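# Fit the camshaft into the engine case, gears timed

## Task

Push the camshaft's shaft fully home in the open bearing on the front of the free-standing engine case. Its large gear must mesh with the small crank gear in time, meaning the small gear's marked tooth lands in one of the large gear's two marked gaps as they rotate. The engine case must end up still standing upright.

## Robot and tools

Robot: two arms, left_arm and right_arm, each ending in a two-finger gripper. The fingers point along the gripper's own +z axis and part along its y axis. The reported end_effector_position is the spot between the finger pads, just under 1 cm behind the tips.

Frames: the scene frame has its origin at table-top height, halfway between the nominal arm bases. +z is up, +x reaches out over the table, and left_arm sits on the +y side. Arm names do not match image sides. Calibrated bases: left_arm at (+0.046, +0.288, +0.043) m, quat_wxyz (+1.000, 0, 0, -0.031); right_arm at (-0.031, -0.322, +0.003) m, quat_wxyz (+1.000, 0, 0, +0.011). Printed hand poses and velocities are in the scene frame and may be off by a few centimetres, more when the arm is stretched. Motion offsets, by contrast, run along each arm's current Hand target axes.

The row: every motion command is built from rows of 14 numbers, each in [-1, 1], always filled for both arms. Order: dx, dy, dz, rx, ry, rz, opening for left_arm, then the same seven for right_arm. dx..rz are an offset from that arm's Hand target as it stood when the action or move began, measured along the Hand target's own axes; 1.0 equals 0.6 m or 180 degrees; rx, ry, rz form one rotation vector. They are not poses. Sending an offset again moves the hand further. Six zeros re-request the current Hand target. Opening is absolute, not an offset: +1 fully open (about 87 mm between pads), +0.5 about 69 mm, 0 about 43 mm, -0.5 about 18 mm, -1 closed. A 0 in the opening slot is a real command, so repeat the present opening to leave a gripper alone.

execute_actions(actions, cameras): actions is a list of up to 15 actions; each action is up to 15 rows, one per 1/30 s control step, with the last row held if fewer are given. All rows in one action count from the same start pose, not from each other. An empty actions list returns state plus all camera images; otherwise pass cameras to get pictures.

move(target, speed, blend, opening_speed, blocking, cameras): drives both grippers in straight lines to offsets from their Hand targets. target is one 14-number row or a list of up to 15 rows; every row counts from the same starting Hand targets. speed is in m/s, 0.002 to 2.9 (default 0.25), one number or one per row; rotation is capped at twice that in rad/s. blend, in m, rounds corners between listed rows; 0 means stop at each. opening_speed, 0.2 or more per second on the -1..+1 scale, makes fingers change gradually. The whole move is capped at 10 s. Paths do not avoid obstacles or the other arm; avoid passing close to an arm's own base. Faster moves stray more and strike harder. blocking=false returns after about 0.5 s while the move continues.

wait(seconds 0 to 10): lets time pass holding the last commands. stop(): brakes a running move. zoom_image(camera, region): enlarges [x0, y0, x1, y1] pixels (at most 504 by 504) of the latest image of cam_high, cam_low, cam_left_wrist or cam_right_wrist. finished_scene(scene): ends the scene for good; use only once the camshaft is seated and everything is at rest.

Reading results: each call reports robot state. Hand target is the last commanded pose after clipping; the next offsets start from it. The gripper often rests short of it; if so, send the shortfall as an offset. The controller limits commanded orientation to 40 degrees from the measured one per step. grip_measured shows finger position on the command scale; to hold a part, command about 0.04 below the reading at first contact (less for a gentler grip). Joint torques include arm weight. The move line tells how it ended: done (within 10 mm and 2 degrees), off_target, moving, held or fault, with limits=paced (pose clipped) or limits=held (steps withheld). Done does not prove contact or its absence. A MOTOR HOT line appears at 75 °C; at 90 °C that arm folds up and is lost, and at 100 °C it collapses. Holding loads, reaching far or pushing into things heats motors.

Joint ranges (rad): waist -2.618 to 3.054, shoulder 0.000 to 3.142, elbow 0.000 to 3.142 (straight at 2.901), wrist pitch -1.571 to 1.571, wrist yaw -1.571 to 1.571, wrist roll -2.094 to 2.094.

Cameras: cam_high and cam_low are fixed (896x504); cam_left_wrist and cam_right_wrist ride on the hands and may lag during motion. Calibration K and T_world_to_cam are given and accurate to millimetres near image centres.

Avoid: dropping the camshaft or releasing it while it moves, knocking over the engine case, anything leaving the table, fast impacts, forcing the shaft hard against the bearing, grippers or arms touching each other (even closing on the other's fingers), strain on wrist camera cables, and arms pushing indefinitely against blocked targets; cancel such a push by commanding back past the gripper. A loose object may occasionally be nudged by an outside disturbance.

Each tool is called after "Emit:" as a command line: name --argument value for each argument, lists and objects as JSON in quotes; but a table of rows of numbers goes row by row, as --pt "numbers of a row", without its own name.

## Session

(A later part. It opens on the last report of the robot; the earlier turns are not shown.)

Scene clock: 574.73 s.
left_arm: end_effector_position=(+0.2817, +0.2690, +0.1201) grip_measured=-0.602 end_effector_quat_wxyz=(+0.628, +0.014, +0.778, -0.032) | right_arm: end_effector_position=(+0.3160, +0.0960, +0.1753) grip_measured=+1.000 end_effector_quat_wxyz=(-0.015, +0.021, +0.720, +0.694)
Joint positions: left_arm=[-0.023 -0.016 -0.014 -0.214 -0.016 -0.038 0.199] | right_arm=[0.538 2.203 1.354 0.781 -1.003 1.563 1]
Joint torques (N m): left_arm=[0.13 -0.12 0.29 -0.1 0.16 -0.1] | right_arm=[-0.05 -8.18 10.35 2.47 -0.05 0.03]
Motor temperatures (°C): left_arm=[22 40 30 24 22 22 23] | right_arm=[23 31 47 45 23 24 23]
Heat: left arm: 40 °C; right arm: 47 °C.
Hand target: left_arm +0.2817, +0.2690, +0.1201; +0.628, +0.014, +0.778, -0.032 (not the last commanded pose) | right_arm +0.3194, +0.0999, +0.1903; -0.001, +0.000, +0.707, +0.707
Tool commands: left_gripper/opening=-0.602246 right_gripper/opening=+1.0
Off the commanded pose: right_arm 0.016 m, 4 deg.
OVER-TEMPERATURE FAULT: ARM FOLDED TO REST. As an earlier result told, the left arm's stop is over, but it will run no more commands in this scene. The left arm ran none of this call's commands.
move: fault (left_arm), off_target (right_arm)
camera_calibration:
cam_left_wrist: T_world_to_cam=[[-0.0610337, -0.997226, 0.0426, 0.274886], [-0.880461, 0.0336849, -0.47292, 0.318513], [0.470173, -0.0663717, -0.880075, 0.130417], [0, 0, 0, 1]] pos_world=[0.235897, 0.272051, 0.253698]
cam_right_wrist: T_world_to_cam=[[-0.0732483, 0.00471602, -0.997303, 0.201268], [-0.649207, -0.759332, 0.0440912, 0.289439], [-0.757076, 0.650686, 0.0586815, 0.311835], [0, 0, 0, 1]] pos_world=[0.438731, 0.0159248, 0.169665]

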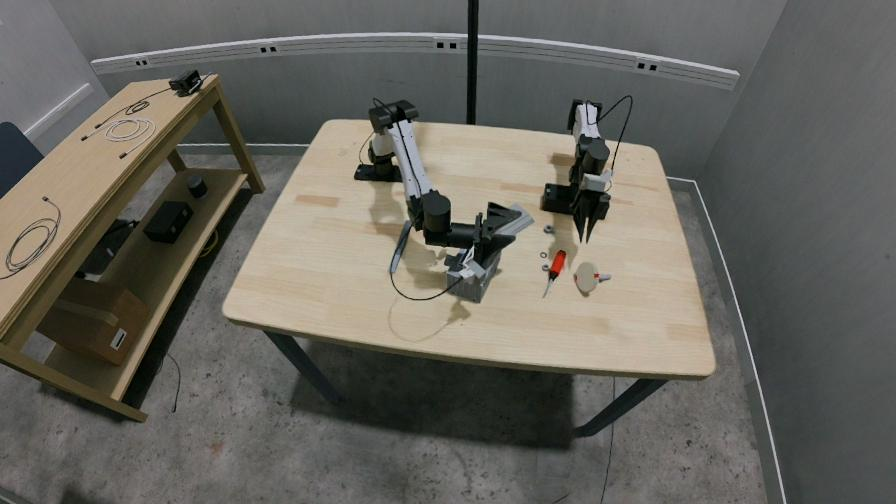

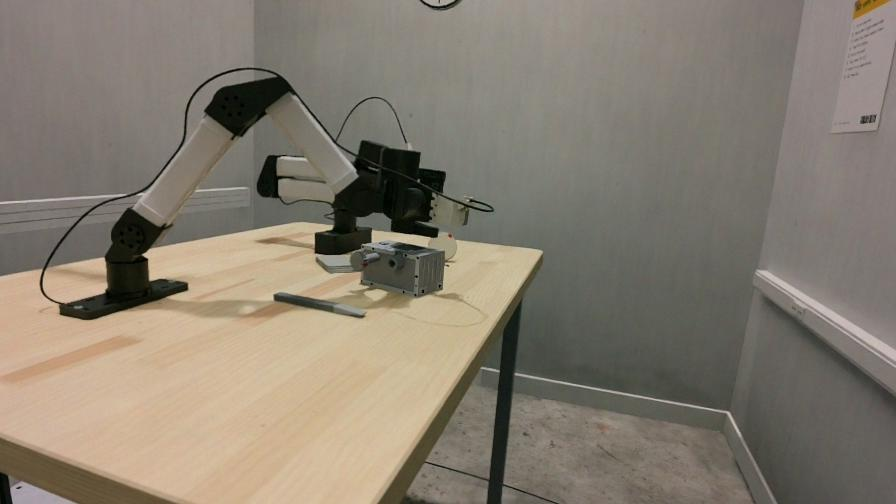

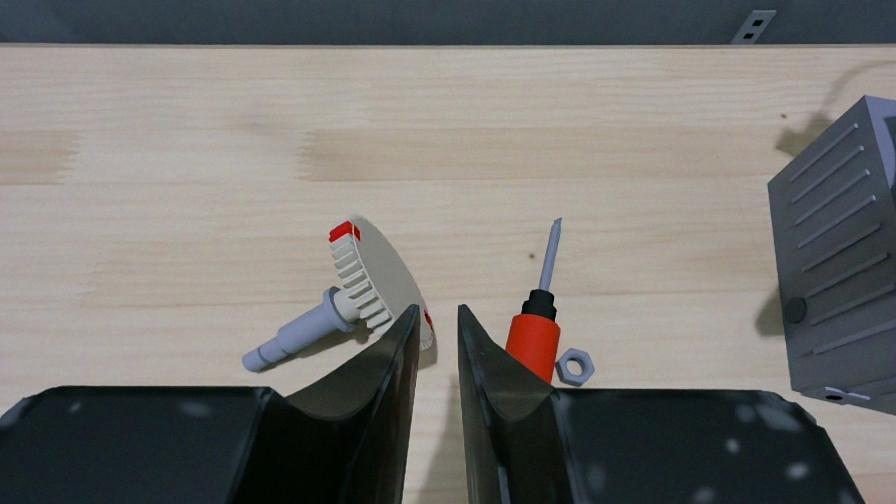

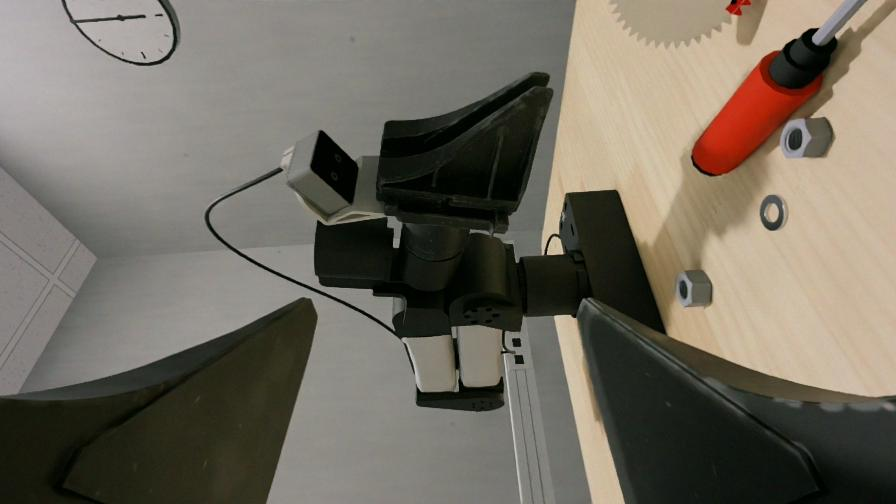

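Emit:
move --target '[0,0,0,0,0,0,-0.85,-0.075,-0.108,0.167,-0.009,0.165,-0.508,1]' --speed 0.2 --cameras '["all"]'

Scene clock: 638.17 s.
left_arm: end_effector_position=(+0.2817, +0.2690, +0.1201) grip_measured=-0.602 end_effector_quat_wxyz=(+0.628, +0.014, +0.778, -0.032) | right_arm: end_effector_position=(+0.3638, +0.1965, +0.1161) grip_measured=+1.000 end_effector_quat_wxyz=(-0.351, +0.643, -0.475, -0.487)
Joint positions: left_arm=[-0.023 -0.016 -0.014 -0.214 -0.016 -0.038 0.199] | right_arm=[0.674 2.845 2.833 -0.646 -1.097 -0.591 1]
Joint torques (N m): left_arm=[0.16 -0.28 0.35 -0.06 0.15 -0.09] | right_arm=[0.27 -11.37 10.51 1.67 -0.15 -0.11]
Motor temperatures (°C): left_arm=[22 38 29 24 22 22 23] | right_arm=[23 37 48 44 23 24 23]
Heat: left arm: 38 °C; right arm: 48 °C.
Hand target: left_arm +0.2817, +0.2690, +0.1201; +0.628, +0.014, +0.778, -0.032 | right_arm +0.3642, +0.2003, +0.1255; -0.338, +0.663, -0.463, -0.482
Tool commands: left_gripper/opening=-0.602246 right_gripper/opening=+1.0
Off the commanded pose: right_arm 0.010 m, 3 deg.
OVER-TEMPERATURE FAULT: ARM FOLDED TO REST. As an earlier result told, the left arm's stop is over, but it will run no more commands in this scene. The left arm ran none of this call's commands.
elbow stopped short (right arm): the move would have taken joint 3 (elbow) straighter than the controller allows.
move: fault (left_arm), off_target (right_arm)
camera_calibration:
cam_left_wrist: T_world_to_cam=[[-0.0610337, -0.997226, 0.0426, 0.274886], [-0.880461, 0.0336849, -0.47292, 0.318513], [0.470173, -0.0663717, -0.880075, 0.130417], [0, 0, 0, 1]] pos_world=[0.235897, 0.272051, 0.253698]
cam_right_wrist: T_world_to_cam=[[0.941957, 0.332645, -0.0454352, -0.399053], [0.287199, -0.86846, -0.404096, 0.132256], [-0.173879, 0.367592, -0.913588, 0.242331], [0, 0, 0, 1]] pos_world=[0.380044, 0.158523, 0.256704]

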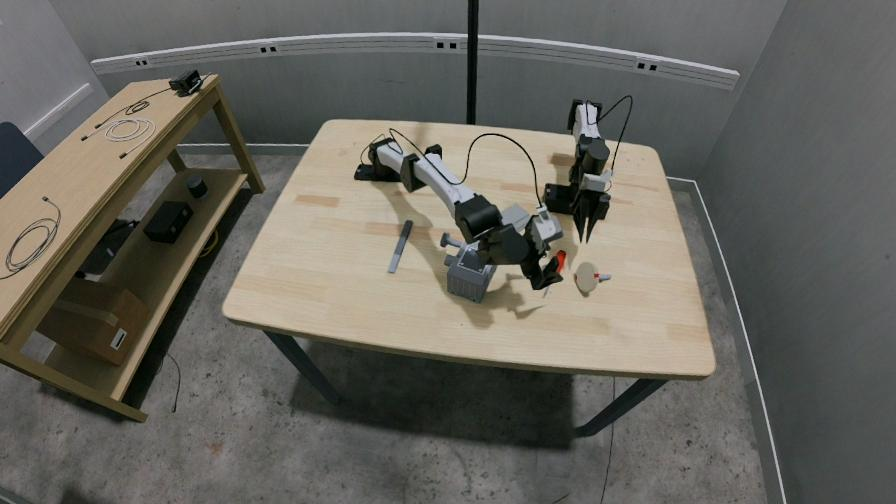

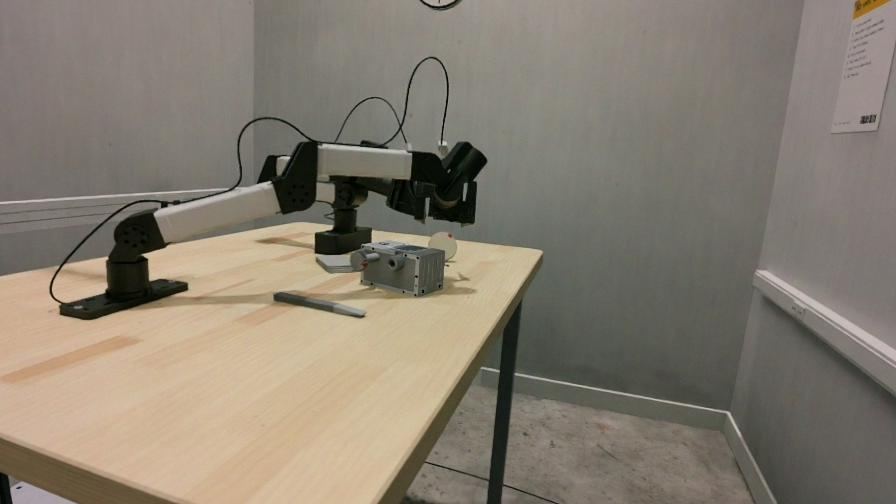

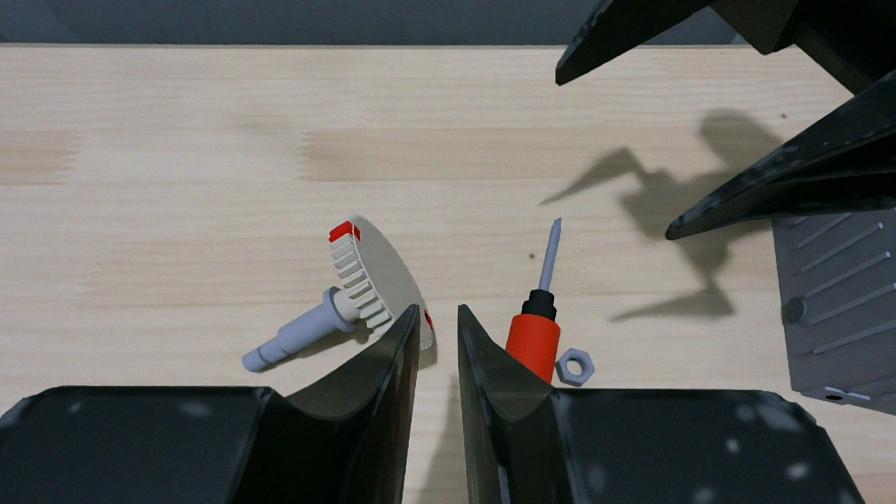

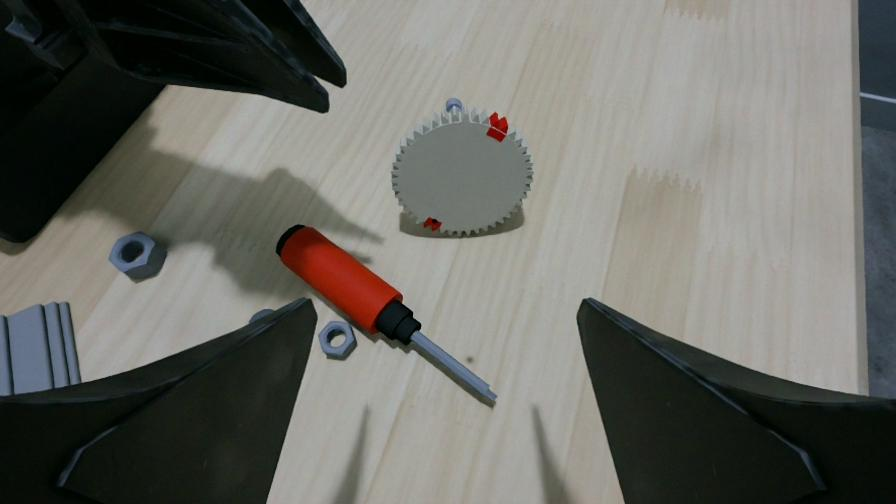

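Emit:
move --target '[0,0,0,0,0,0,-0.6,0.0605,0.064,0.0753,0.147,0.0108,0.0506,1]' --speed 0.12 --cameras '["cam_low","cam_left_wrist","cam_right_wrist"]'

Scene clock: 694.87 s.
left_arm: end_effector_position=(+0.2817, +0.2690, +0.1201) grip_measured=-0.602 end_effector_quat_wxyz=(+0.628, +0.014, +0.778, -0.032) | right_arm: end_effector_position=(+0.3126, +0.2107, +0.0432) grip_measured=+1.000 end_effector_quat_wxyz=(+0.401, -0.544, +0.635, +0.374)
Joint positions: left_arm=[-0.023 -0.016 -0.014 -0.214 -0.016 -0.038 0.199] | right_arm=[0.848 2.407 1.728 0.196 -0.535 -0.219 1]
Joint torques (N m): left_arm=[0.16 -0.27 0.23 -0.11 0.15 -0.08] | right_arm=[0.05 -13.79 7.09 2.6 0.03 0.11]
Motor temperatures (°C): left_arm=[22 36 28 24 22 22 23] | right_arm=[23 46 49 43 23 24 23]
Heat: left arm: 36 °C; right arm: 49 °C.
Hand target: left_arm +0.2817, +0.2690, +0.1201; +0.628, +0.014, +0.778, -0.032 | right_arm +0.3172, +0.2170, +0.0770; +0.433, -0.538, +0.617, +0.377
Tool commands: left_gripper/opening=-0.602246 right_gripper/opening=+1.0
Off the commanded pose: right_arm 0.035 m, 4 deg.
OVER-TEMPERATURE FAULT: ARM FOLDED TO REST. As an earlier result told, the left arm's stop is over, but it will run no more commands in this scene. The left arm ran none of this call's commands.
move: fault (left_arm), off_target (right_arm)
camera_calibration:
cam_left_wrist: T_world_to_cam=[[-0.0610337, -0.997226, 0.0426, 0.274886], [-0.880461, 0.0336849, -0.47292, 0.318513], [0.470173, -0.0663717, -0.880075, 0.130417], [0, 0, 0, 1]] pos_world=[0.235897, 0.272051, 0.253698]
cam_right_wrist: T_world_to_cam=[[0.992095, -0.0996585, -0.0762644, -0.282079], [-0.1174, -0.951755, -0.283513, 0.268605], [-0.0443305, 0.290225, -0.955931, 0.139203], [0, 0, 0, 1]] pos_world=[0.317554, 0.187135, 0.187709]
Images, in order (width x height): cam_low 896x504, cam_left_wrist 896x504, cam_right_wrist 896x504.

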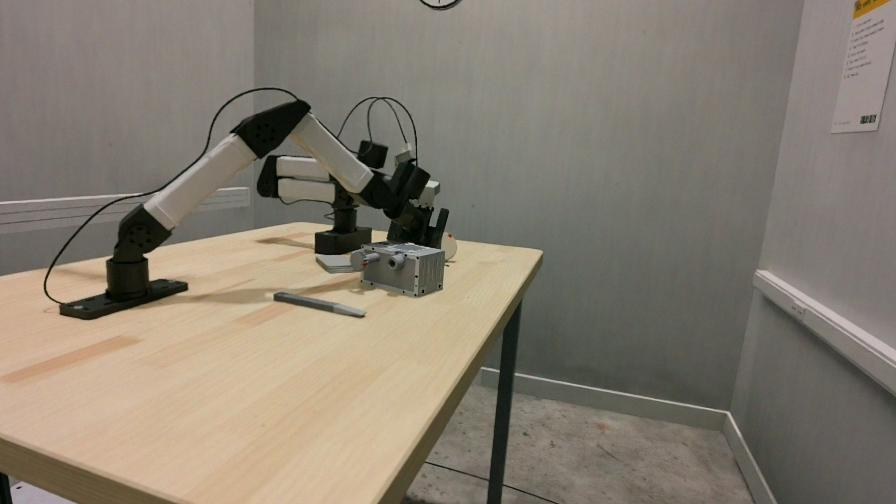

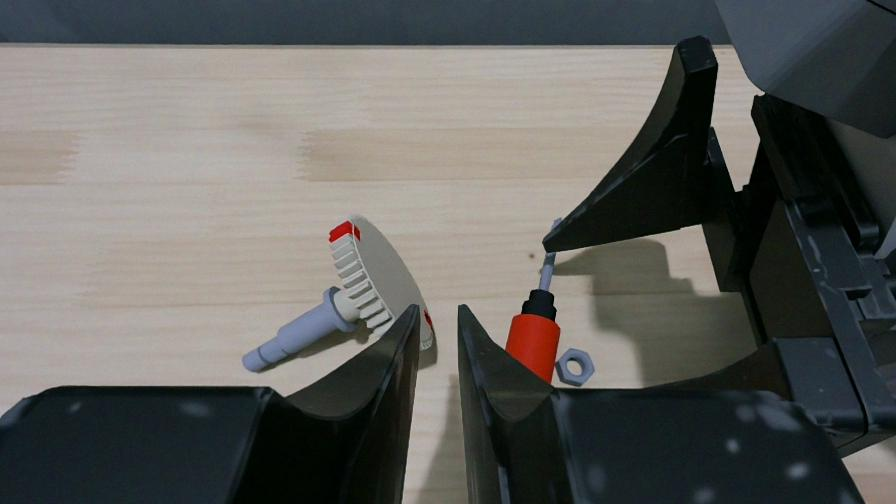

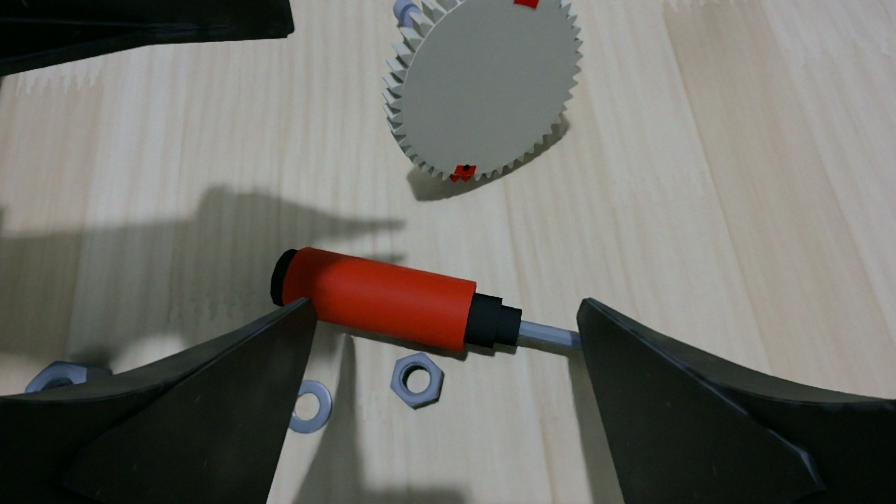

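Emit:
move --target '[0,0,0,0,0,0,-0.6,-0.028,-0.005,0.071,0,0,0,1]' --speed 0.08 --cameras '["cam_left_wrist","cam_right_wrist"]'

Scene clock: 708.47 s.
left_arm: end_effector_position=(+0.2817, +0.2690, +0.1201) grip_measured=-0.602 end_effector_quat_wxyz=(+0.628, +0.014, +0.778, -0.032) | right_arm: end_effector_position=(+0.3228, +0.2554, +0.0632) grip_measured=+1.000 end_effector_quat_wxyz=(+0.421, -0.543, +0.622, +0.376)
Joint positions: left_arm=[-0.023 -0.016 -0.014 -0.214 -0.016 -0.038 0.199] | right_arm=[0.887 2.532 2.006 0.099 -0.497 -0.201 1]
Joint torques (N m): left_arm=[0.2 -0.12 0.24 -0.09 0.1 -0.09] | right_arm=[0.09 -10.97 11.07 2.19 0.06 0.11]
Heat: left arm: 36 °C; right arm: 50 °C.
Hand target: left_arm +0.2817, +0.2690, +0.1201; +0.628, +0.014, +0.778, -0.032 | right_arm +0.3265, +0.2619, +0.0784; +0.433, -0.538, +0.617, +0.377
Tool commands: left_gripper/opening=-0.602246 right_gripper/opening=+1.0
Off the commanded pose: right_arm 0.017 m, 2 deg.
OVER-TEMPERATURE FAULT: ARM FOLDED TO REST. As an earlier result told, the left arm's stop is over, but it will run no more commands in this scene. The left arm ran none of this call's commands.
move: fault (left_arm), off_target (right_arm)
camera_calibration:
cam_left_wrist: T_world_to_cam=[[-0.0610337, -0.997226, 0.0426, 0.274886], [-0.880461, 0.0336849, -0.47292, 0.318513], [0.470173, -0.0663717, -0.880075, 0.130417], [0, 0, 0, 1]] pos_world=[0.235897, 0.272051, 0.253698]
cam_right_wrist: T_world_to_cam=[[0.993941, -0.0989722, -0.0478069, -0.288776], [-0.109116, -0.940799, -0.320921, 0.314971], [-0.0132144, 0.324194, -0.945898, 0.126455], [0, 0, 0, 1]] pos_world=[0.323066, 0.226748, 0.206889]
Images, in order (width x height): cam_left_wrist 896x504, cam_right_wrist 896x504.

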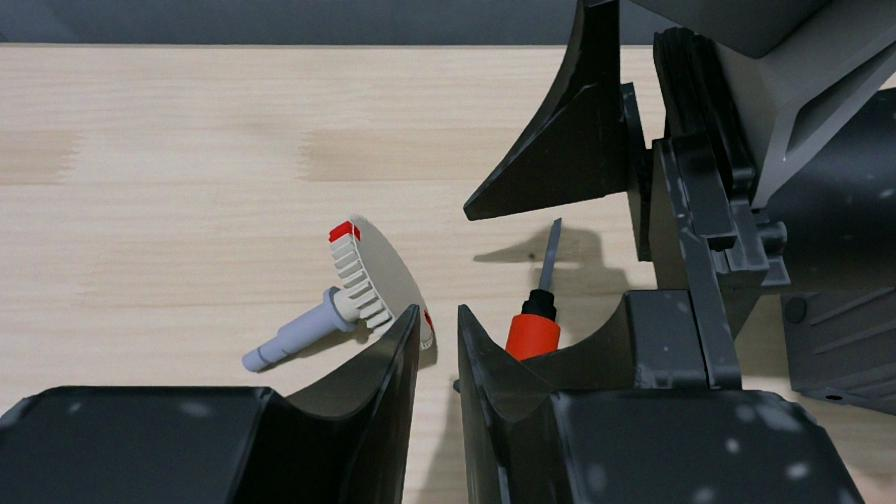

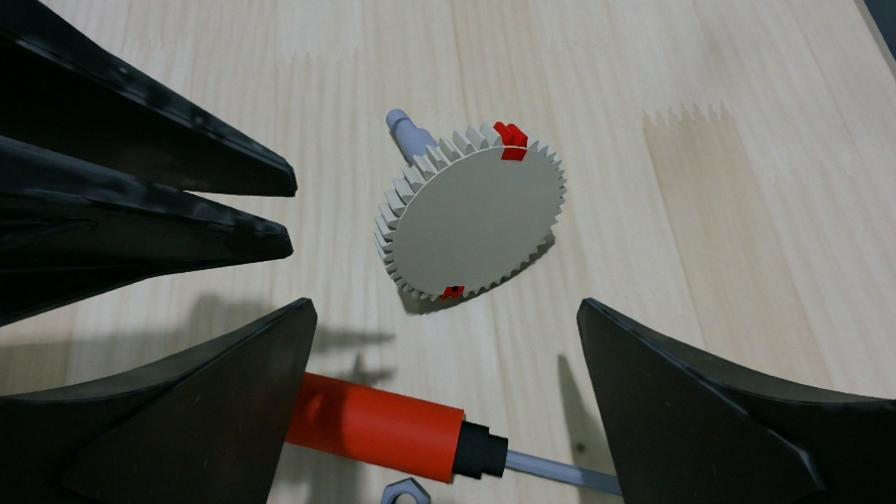

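Emit:
move --target '[0,0,0,0,0,0,-0.6,0.005,-0.003,0.083,0,0,0,1]' --speed 0.06 --cameras '["cam_left_wrist","cam_right_wrist"]'

Scene clock: 726.47 s.
left_arm: end_effector_position=(+0.2823, +0.2819, +0.1202) grip_measured=-0.606 end_effector_quat_wxyz=(+0.629, -0.009, +0.778, -0.005) | right_arm: end_effector_position=(+0.3415, +0.2953, +0.0450) grip_measured=+1.000 end_effector_quat_wxyz=(+0.424, -0.538, +0.626, +0.373)
Joint positions: left_arm=[-0.015 -0.016 -0.014 -0.214 -0.079 -0.038 0.197] | right_arm=[0.907 2.805 2.46 -0.073 -0.467 -0.186 1]
Joint torques (N m): left_arm=[0.2 -0.03 0.24 -0.09 0.14 -0.07] | right_arm=[1.42 -11.6 11.36 2.22 0.11 0.11]
Heat: left arm: 35 °C; right arm: 51 °C.
Hand target: left_arm +0.2823, +0.2819, +0.1202; +0.629, -0.009, +0.778, -0.005 (not the last commanded pose) | right_arm +0.3346, +0.3070, +0.0584; +0.433, -0.538, +0.617, +0.377
Tool commands: left_gripper/opening=-0.606435 right_gripper/opening=+1.0
Off the commanded pose: right_arm 0.019 m, 2 deg.
OVER-TEMPERATURE FAULT: ARM FOLDED TO REST. As an earlier result told, the left arm's stop is over, but it will run no more commands in this scene. The left arm ran none of this call's commands.
move: fault (left_arm), off_target (right_arm)
camera_calibration:
cam_left_wrist: T_world_to_cam=[[0.00882781, -0.999531, 0.029311, 0.270384], [-0.880384, -0.0216686, -0.473766, 0.334218], [0.474179, -0.0216226, -0.880163, 0.11732], [0, 0, 0, 1]] pos_world=[0.236223, 0.280036, 0.253677]
cam_right_wrist: T_world_to_cam=[[0.992536, -0.112476, -0.0471253, -0.299955], [-0.12169, -0.938686, -0.322585, 0.352418], [-0.00795269, 0.325912, -0.945367, 0.09429], [0, 0, 0, 1]] pos_world=[0.341352, 0.266341, 0.188688]
Images, in order (width x height): cam_left_wrist 896x504, cam_right_wrist 896x504.

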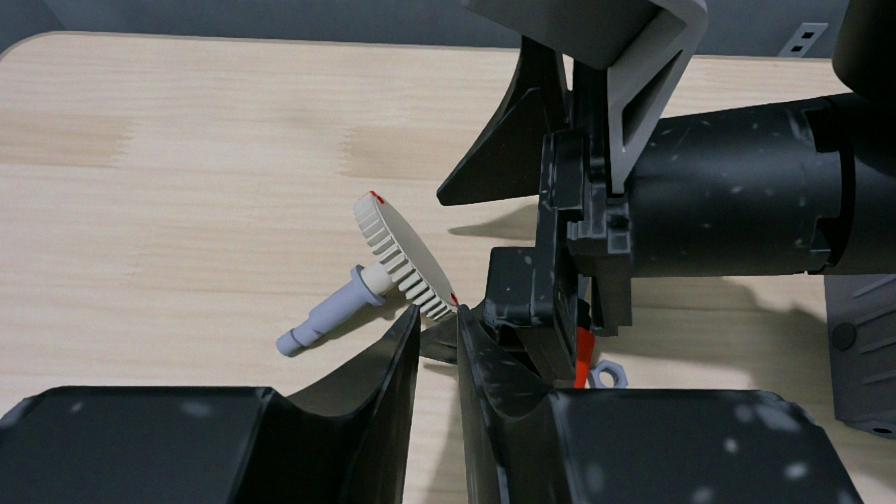

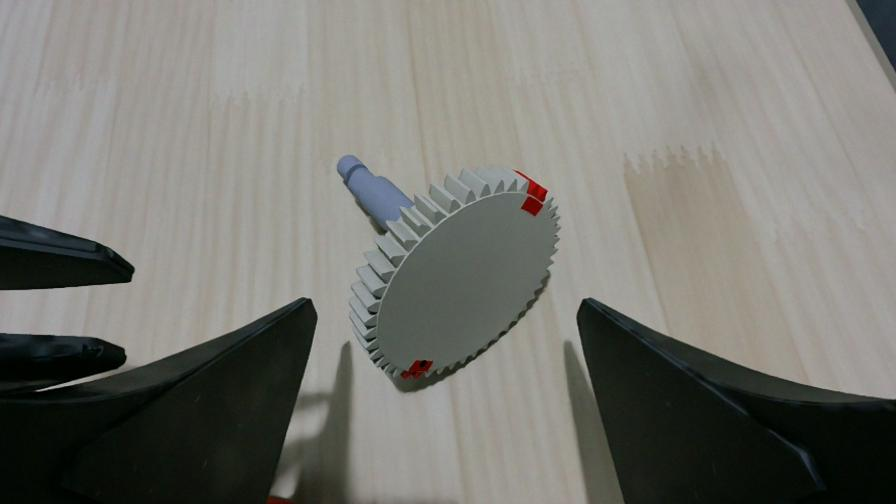

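Emit:
move --pt "0 0 0 0 0 0 -0.6 0.007 -0.0097 -0.019 0 0 0 1" --pt "0 0 0 0 0 0 -0.6 0.007 -0.0097 -0.019 0 0 0 -0.2" --speed 0.06 --opening_speed 0.3 --cameras '["cam_left_wrist","cam_right_wrist"]'

Scene clock: 748.30 s.
left_arm: end_effector_position=(+0.2823, +0.2820, +0.1202) grip_measured=-0.611 end_effector_quat_wxyz=(+0.629, -0.010, +0.778, -0.005) | right_arm: end_effector_position=(+0.3352, +0.2860, +0.0165) grip_measured=-0.200 end_effector_quat_wxyz=(+0.400, -0.541, +0.642, +0.368)
Joint positions: left_arm=[-0.015 -0.016 -0.014 -0.214 -0.079 -0.038 0.194] | right_arm=[0.906 2.798 2.379 -0.057 -0.467 -0.184 0.4]
Joint torques (N m): left_arm=[0.28 -0.02 0.27 -0.1 0.13 -0.05] | right_arm=[-0.01 -16.01 7.47 2.61 -0.1 -0.01]
Motor temperatures (°C): left_arm=[22 35 28 24 22 22 23] | right_arm=[23 57 52 45 23 24 23]
Heat: left arm: 35 °C; right arm: 57 °C.
Hand target: left_arm +0.2823, +0.2820, +0.1202; +0.629, -0.010, +0.778, -0.005 | right_arm +0.3387, +0.2942, +0.0584; +0.433, -0.538, +0.617, +0.377
Tool commands: left_gripper/opening=-0.6114 right_gripper/opening=-0.2
Off the commanded pose: right_arm 0.043 m, 5 deg.
OVER-TEMPERATURE FAULT: ARM FOLDED TO REST. As an earlier result told, the left arm's stop is over, but it will run no more commands in this scene. The left arm ran none of this call's commands.
move: fault (left_arm), off_target (right_arm); target 2's new opening was sent with right_arm's hand 0.043 m and 5 deg from that target
camera_calibration:
cam_left_wrist: T_world_to_cam=[[0.00909823, -0.999531, 0.0292327, 0.270341], [-0.880338, -0.0218714, -0.473842, 0.334284], [0.474259, -0.0214235, -0.880125, 0.117235], [0, 0, 0, 1]] pos_world=[0.236224, 0.280037, 0.253677]
cam_right_wrist: T_world_to_cam=[[0.990089, -0.11704, -0.0776293, -0.293474], [-0.134055, -0.952381, -0.273859, 0.340952], [-0.0418803, 0.281552, -0.958632, 0.0946422], [0, 0, 0, 1]] pos_world=[0.340236, 0.263722, 0.161318]
Images, in order (width x height): cam_left_wrist 896x504, cam_right_wrist 896x504.

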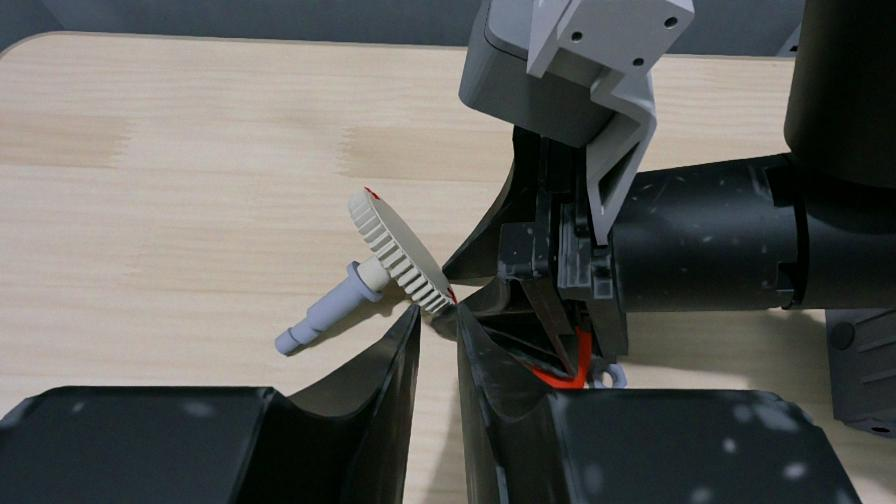

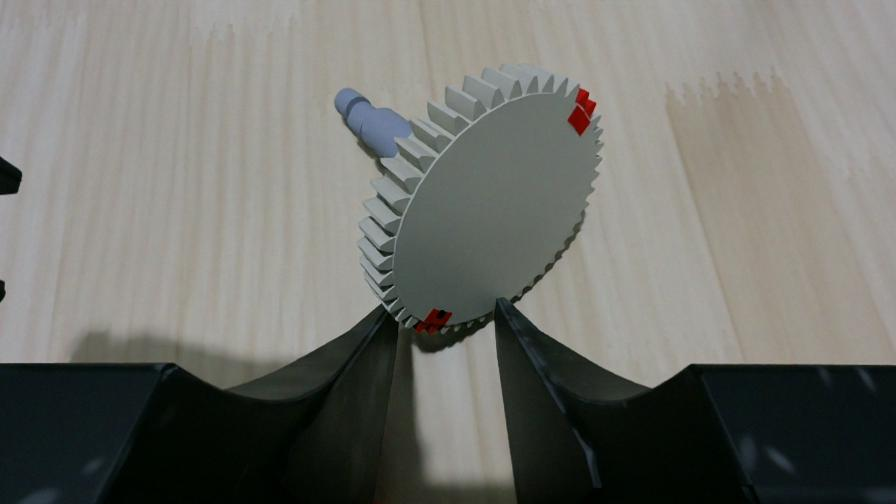

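Emit:
move --target '[0,0,0,0,0,0,-0.6,-0.0133,0,0.0168,0,0,0,-0.2]' --speed 0.06 --cameras '["cam_left_wrist","cam_right_wrist"]'

Scene clock: 760.73 s.
left_arm: end_effector_position=(+0.2823, +0.2820, +0.1202) grip_measured=-0.611 end_effector_quat_wxyz=(+0.629, -0.010, +0.778, -0.005) | right_arm: end_effector_position=(+0.3404, +0.3007, +0.0478) grip_measured=-0.200 end_effector_quat_wxyz=(+0.422, -0.539, +0.625, +0.374)
Joint positions: left_arm=[-0.015 -0.016 -0.014 -0.214 -0.079 -0.038 0.194] | right_arm=[0.913 2.843 2.549 -0.124 -0.467 -0.184 0.4]
Joint torques (N m): left_arm=[0.25 -0.16 0.12 -0.05 0.1 -0.08] | right_arm=[0.25 -12.12 10.92 2.21 0.01 0.05]
Motor temperatures (°C): left_arm=[22 35 28 24 22 22 23] | right_arm=[23 63 50 47 23 24 23]
Heat: left arm: 35 °C; right arm: 63 °C.
Hand target: left_arm +0.2823, +0.2820, +0.1202; +0.629, -0.010, +0.778, -0.005 | right_arm +0.3404, +0.3063, +0.0625; +0.433, -0.538, +0.617, +0.377
Tool commands: left_gripper/opening=-0.6114 right_gripper/opening=-0.2
Off the commanded pose: right_arm 0.016 m, 2 deg.
OVER-TEMPERATURE FAULT: ARM FOLDED TO REST. As an earlier result told, the left arm's stop is over, but it will run no more commands in this scene. The left arm ran none of this call's commands.
move: fault (left_arm), off_target (right_arm)
camera_calibration:
cam_left_wrist: T_world_to_cam=[[0.00909823, -0.999531, 0.0292327, 0.270341], [-0.880338, -0.0218714, -0.473842, 0.334284], [0.474259, -0.0214235, -0.880125, 0.117235], [0, 0, 0, 1]] pos_world=[0.236224, 0.280037, 0.253677]
cam_right_wrist: T_world_to_cam=[[0.992991, -0.107667, -0.0487461, -0.299566], [-0.117661, -0.939447, -0.321861, 0.357085], [-0.0111406, 0.325341, -0.945531, 0.0964093], [0, 0, 0, 1]] pos_world=[0.340556, 0.271844, 0.191487]
Images, in order (width x height): cam_left_wrist 896x504, cam_right_wrist 896x504.

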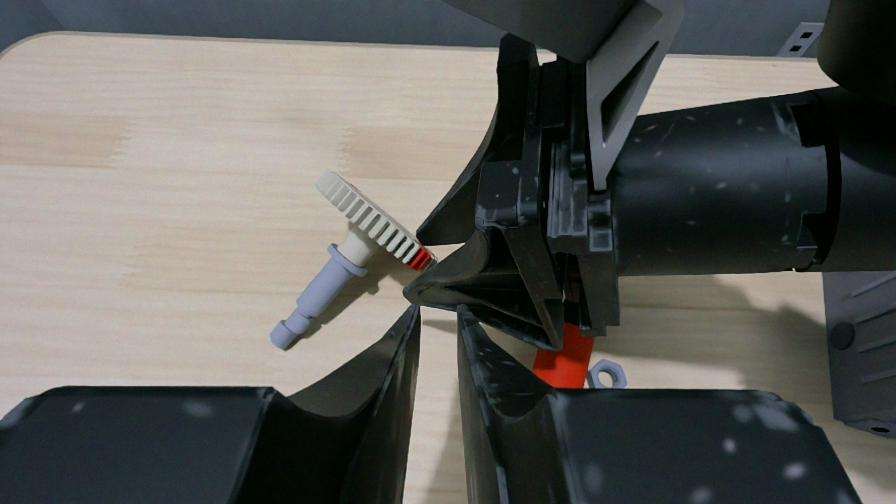

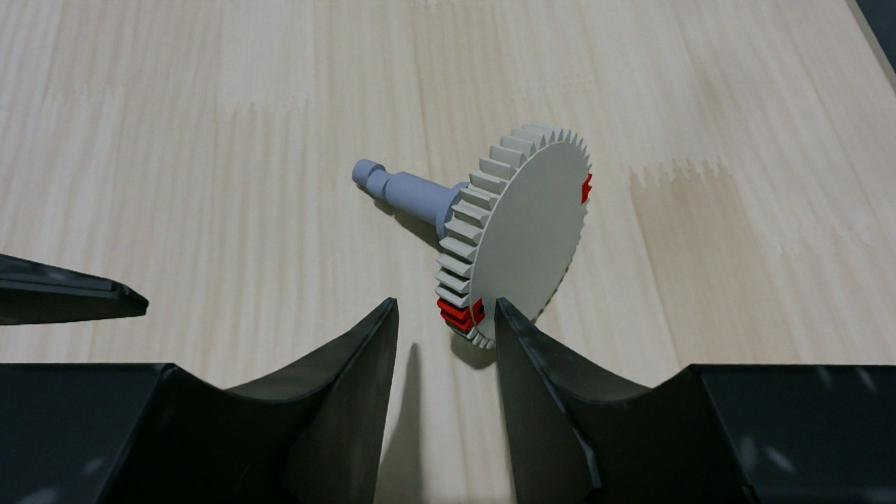

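Emit:
move --target '[0,0,0,0,0,0,-0.6,0,0,0,0,0,0,-0.8]' --opening_speed 0.8 --cameras '["cam_right_wrist"]'

Scene clock: 767.90 s.
left_arm: end_effector_position=(+0.2823, +0.2820, +0.1202) grip_measured=-0.611 end_effector_quat_wxyz=(+0.629, -0.010, +0.778, -0.005) | right_arm: end_effector_position=(+0.3427, +0.3009, +0.0508) grip_measured=-0.575 end_effector_quat_wxyz=(+0.427, -0.538, +0.625, +0.372)
Joint positions: left_arm=[-0.015 -0.016 -0.014 -0.214 -0.079 -0.038 0.194] | right_arm=[0.912 2.843 2.557 -0.126 -0.458 -0.185 0.213]
Joint torques (N m): left_arm=[0.24 -0.2 0.29 -0.07 0.13 -0.08] | right_arm=[0.31 -11.92 10.61 2.19 -0.07 0.06]
Motor temperatures (°C): left_arm=[22 34 28 24 22 22 23] | right_arm=[23 63 50 47 23 24 23]
Heat: left arm: 34 °C; right arm: 63 °C.
Hand target: left_arm +0.2823, +0.2820, +0.1202; +0.629, -0.010, +0.778, -0.005 | right_arm +0.3403, +0.3063, +0.0625; +0.433, -0.538, +0.617, +0.377
Tool commands: left_gripper/opening=-0.6114 right_gripper/opening=-0.8
Off the commanded pose: right_arm 0.013 m, 1 deg.
OVER-TEMPERATURE FAULT: ARM FOLDED TO REST. As an earlier result told, the left arm's stop is over, but it will run no more commands in this scene. The left arm ran none of this call's commands.
move: fault (left_arm), off_target (right_arm)
camera_calibration:
cam_right_wrist: T_world_to_cam=[[0.992474, -0.115129, -0.0417112, -0.299599], [-0.122441, -0.937631, -0.325355, 0.359764], [-0.00165202, 0.328013, -0.944672, 0.0950958], [0, 0, 0, 1]] pos_world=[0.341551, 0.271641, 0.194388]
Images, in order (width x height): cam_right_wrist 896x504.

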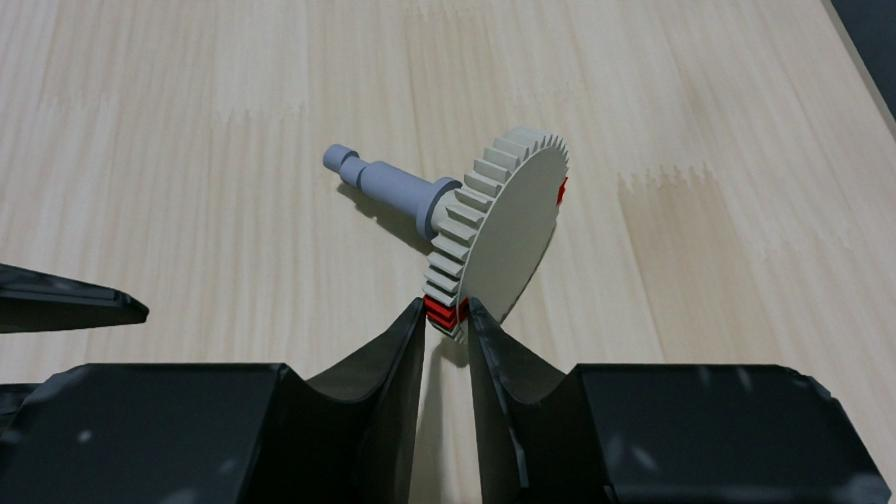

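Emit:
move --target '[0,0,0,0,0,0,-0.6,-0.032,-0.009,-0.082,0,0,0,-0.9]' --speed 0.06 --cameras '["cam_low","cam_right_wrist"]'

Scene clock: 779.37 s.
left_arm: end_effector_position=(+0.2823, +0.2820, +0.1202) grip_measured=-0.611 end_effector_quat_wxyz=(+0.629, -0.010, +0.778, -0.005) | right_arm: end_effector_position=(+0.3340, +0.2610, +0.0523) grip_measured=-0.612 end_effector_quat_wxyz=(+0.395, -0.540, +0.647, +0.364)
Joint positions: left_arm=[-0.015 -0.016 -0.014 -0.214 -0.079 -0.038 0.194] | right_arm=[0.883 2.63 2.205 -0.071 -0.481 -0.197 0.194]
Joint torques (N m): left_arm=[0.13 -0.13 0.27 -0.09 0.15 -0.09] | right_arm=[-0.69 -15.77 7.41 2.69 -0.27 -0.05]
Motor temperatures (°C): left_arm=[22 34 28 24 22 22 23] | right_arm=[23 62 51 47 23 24 23]
Heat: left arm: 34 °C; right arm: 62 °C.
Hand target: left_arm +0.2823, +0.2820, +0.1202; +0.629, -0.010, +0.778, -0.005 | right_arm +0.3402, +0.2662, +0.0972; +0.433, -0.538, +0.617, +0.377
Tool commands: left_gripper/opening=-0.611401 right_gripper/opening=-0.9
Off the commanded pose: right_arm 0.046 m, 6 deg.
OVER-TEMPERATURE FAULT: ARM FOLDED TO REST. As an earlier result told, the left arm's stop is over, but it will run no more commands in this scene. The left arm ran none of this call's commands.
move: fault (left_arm), off_target (right_arm)
camera_calibration:
cam_right_wrist: T_world_to_cam=[[0.988951, -0.123052, -0.0826634, -0.290153], [-0.140628, -0.955155, -0.260582, 0.329033], [-0.0468913, 0.269327, -0.961906, 0.140942], [0, 0, 0, 1]] pos_world=[0.339828, 0.240614, 0.197328]
Images, in order (width x height): cam_low 896x504, cam_right_wrist 896x504.

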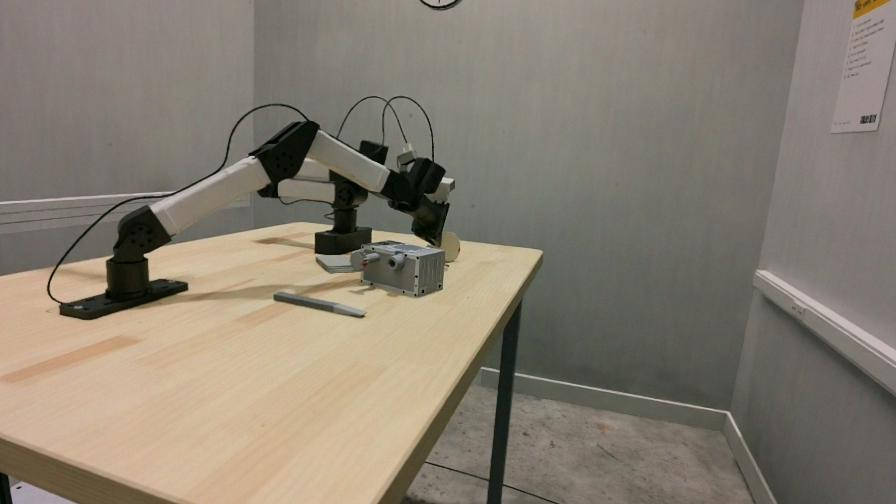

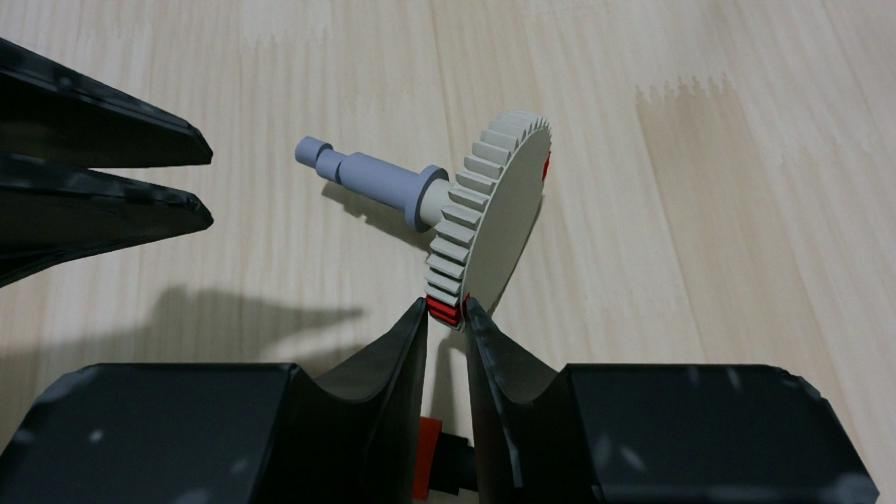

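Emit:
execute_actions --actions '[]'

Scene clock: 814.40 s.
left_arm: end_effector_position=(+0.2823, +0.2820, +0.1202) grip_measured=-0.611 end_effector_quat_wxyz=(+0.629, -0.010, +0.778, -0.005) | right_arm: end_effector_position=(+0.3340, +0.2610, +0.0523) grip_measured=-0.612 end_effector_quat_wxyz=(+0.395, -0.540, +0.647, +0.364)
Joint positions: left_arm=[-0.015 -0.016 -0.014 -0.214 -0.079 -0.038 0.194] | right_arm=[0.883 2.63 2.205 -0.071 -0.481 -0.197 0.194]
Joint velocities: within noise
Joint torques (N m): left_arm=[0.2 -0.27 0.18 -0.12 0.13 -0.14] | right_arm=[-0.7 -15.79 7.41 2.69 -0.26 -0.05]
Motor temperatures (°C): left_arm=[22 33 27 24 22 22 23] | right_arm=[23 73 48 46 23 24 24]
Heat: left arm: 33 °C; right arm: 73 °C.
Hand target: left_arm +0.2823, +0.2820, +0.1202; +0.629, -0.010, +0.778, -0.005 | right_arm +0.3402, +0.2662, +0.0972; +0.433, -0.538, +0.617, +0.377
Tool commands: left_gripper/opening=-0.6114 right_gripper/opening=-0.9
Off the commanded pose: right_arm 0.046 m, 6 deg.
OVER-TEMPERATURE FAULT: ARM FOLDED TO REST. As an earlier result told, the left arm's stop is over, but it will run no more commands in this scene.
camera_calibration:
cam_left_wrist: T_world_to_cam=[[0.00909823, -0.999531, 0.0292327, 0.270341], [-0.880338, -0.0218714, -0.473842, 0.334284], [0.474259, -0.0214235, -0.880125, 0.117235], [0, 0, 0, 1]] pos_world=[0.236224, 0.280037, 0.253677]
cam_right_wrist: T_world_to_cam=[[0.988951, -0.123052, -0.0826634, -0.290153], [-0.140628, -0.955155, -0.260582, 0.329033], [-0.0468913, 0.269327, -0.961906, 0.140942], [0, 0, 0, 1]] pos_world=[0.339828, 0.240614, 0.197328]

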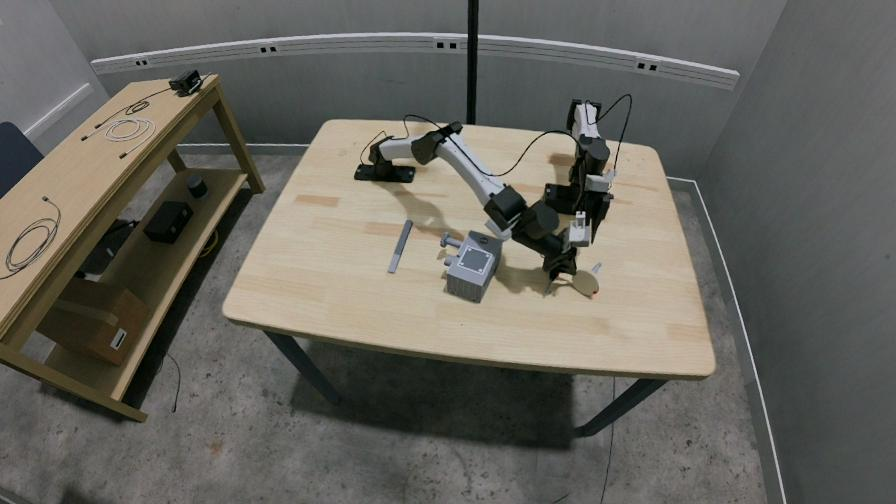

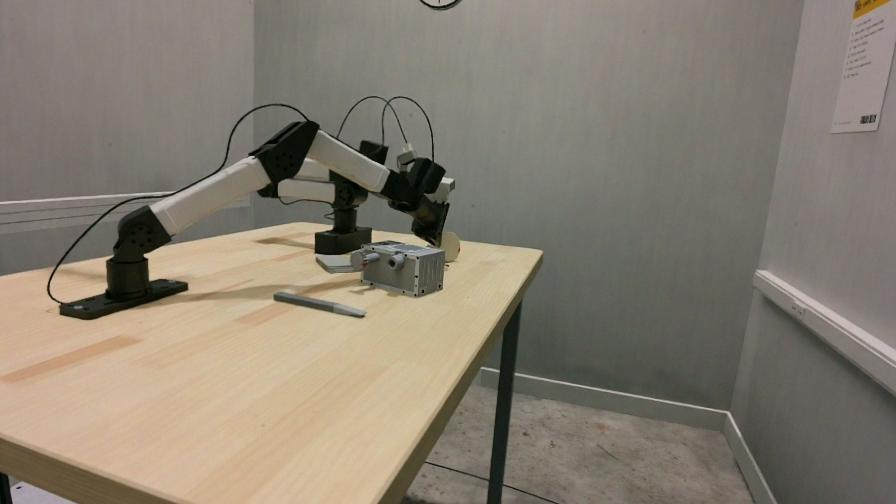

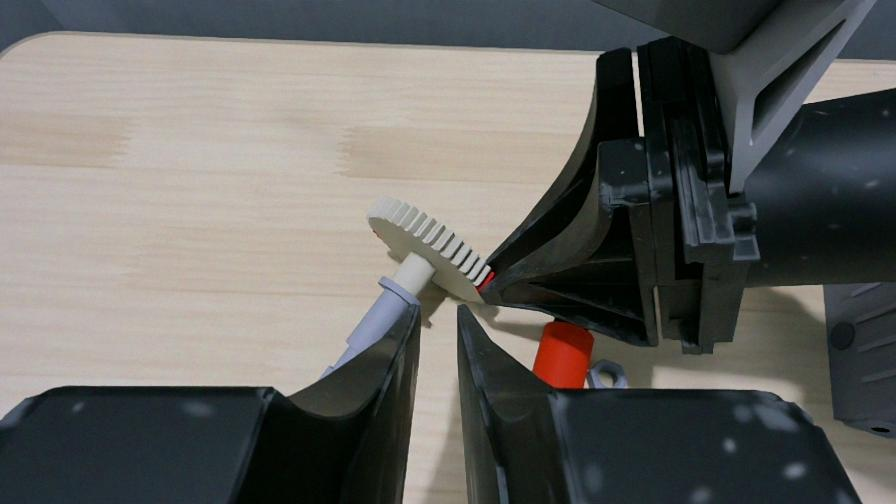

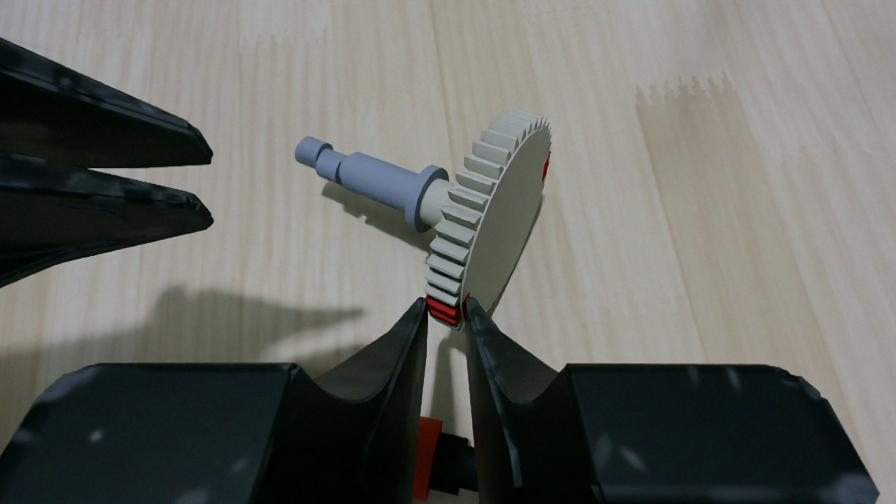

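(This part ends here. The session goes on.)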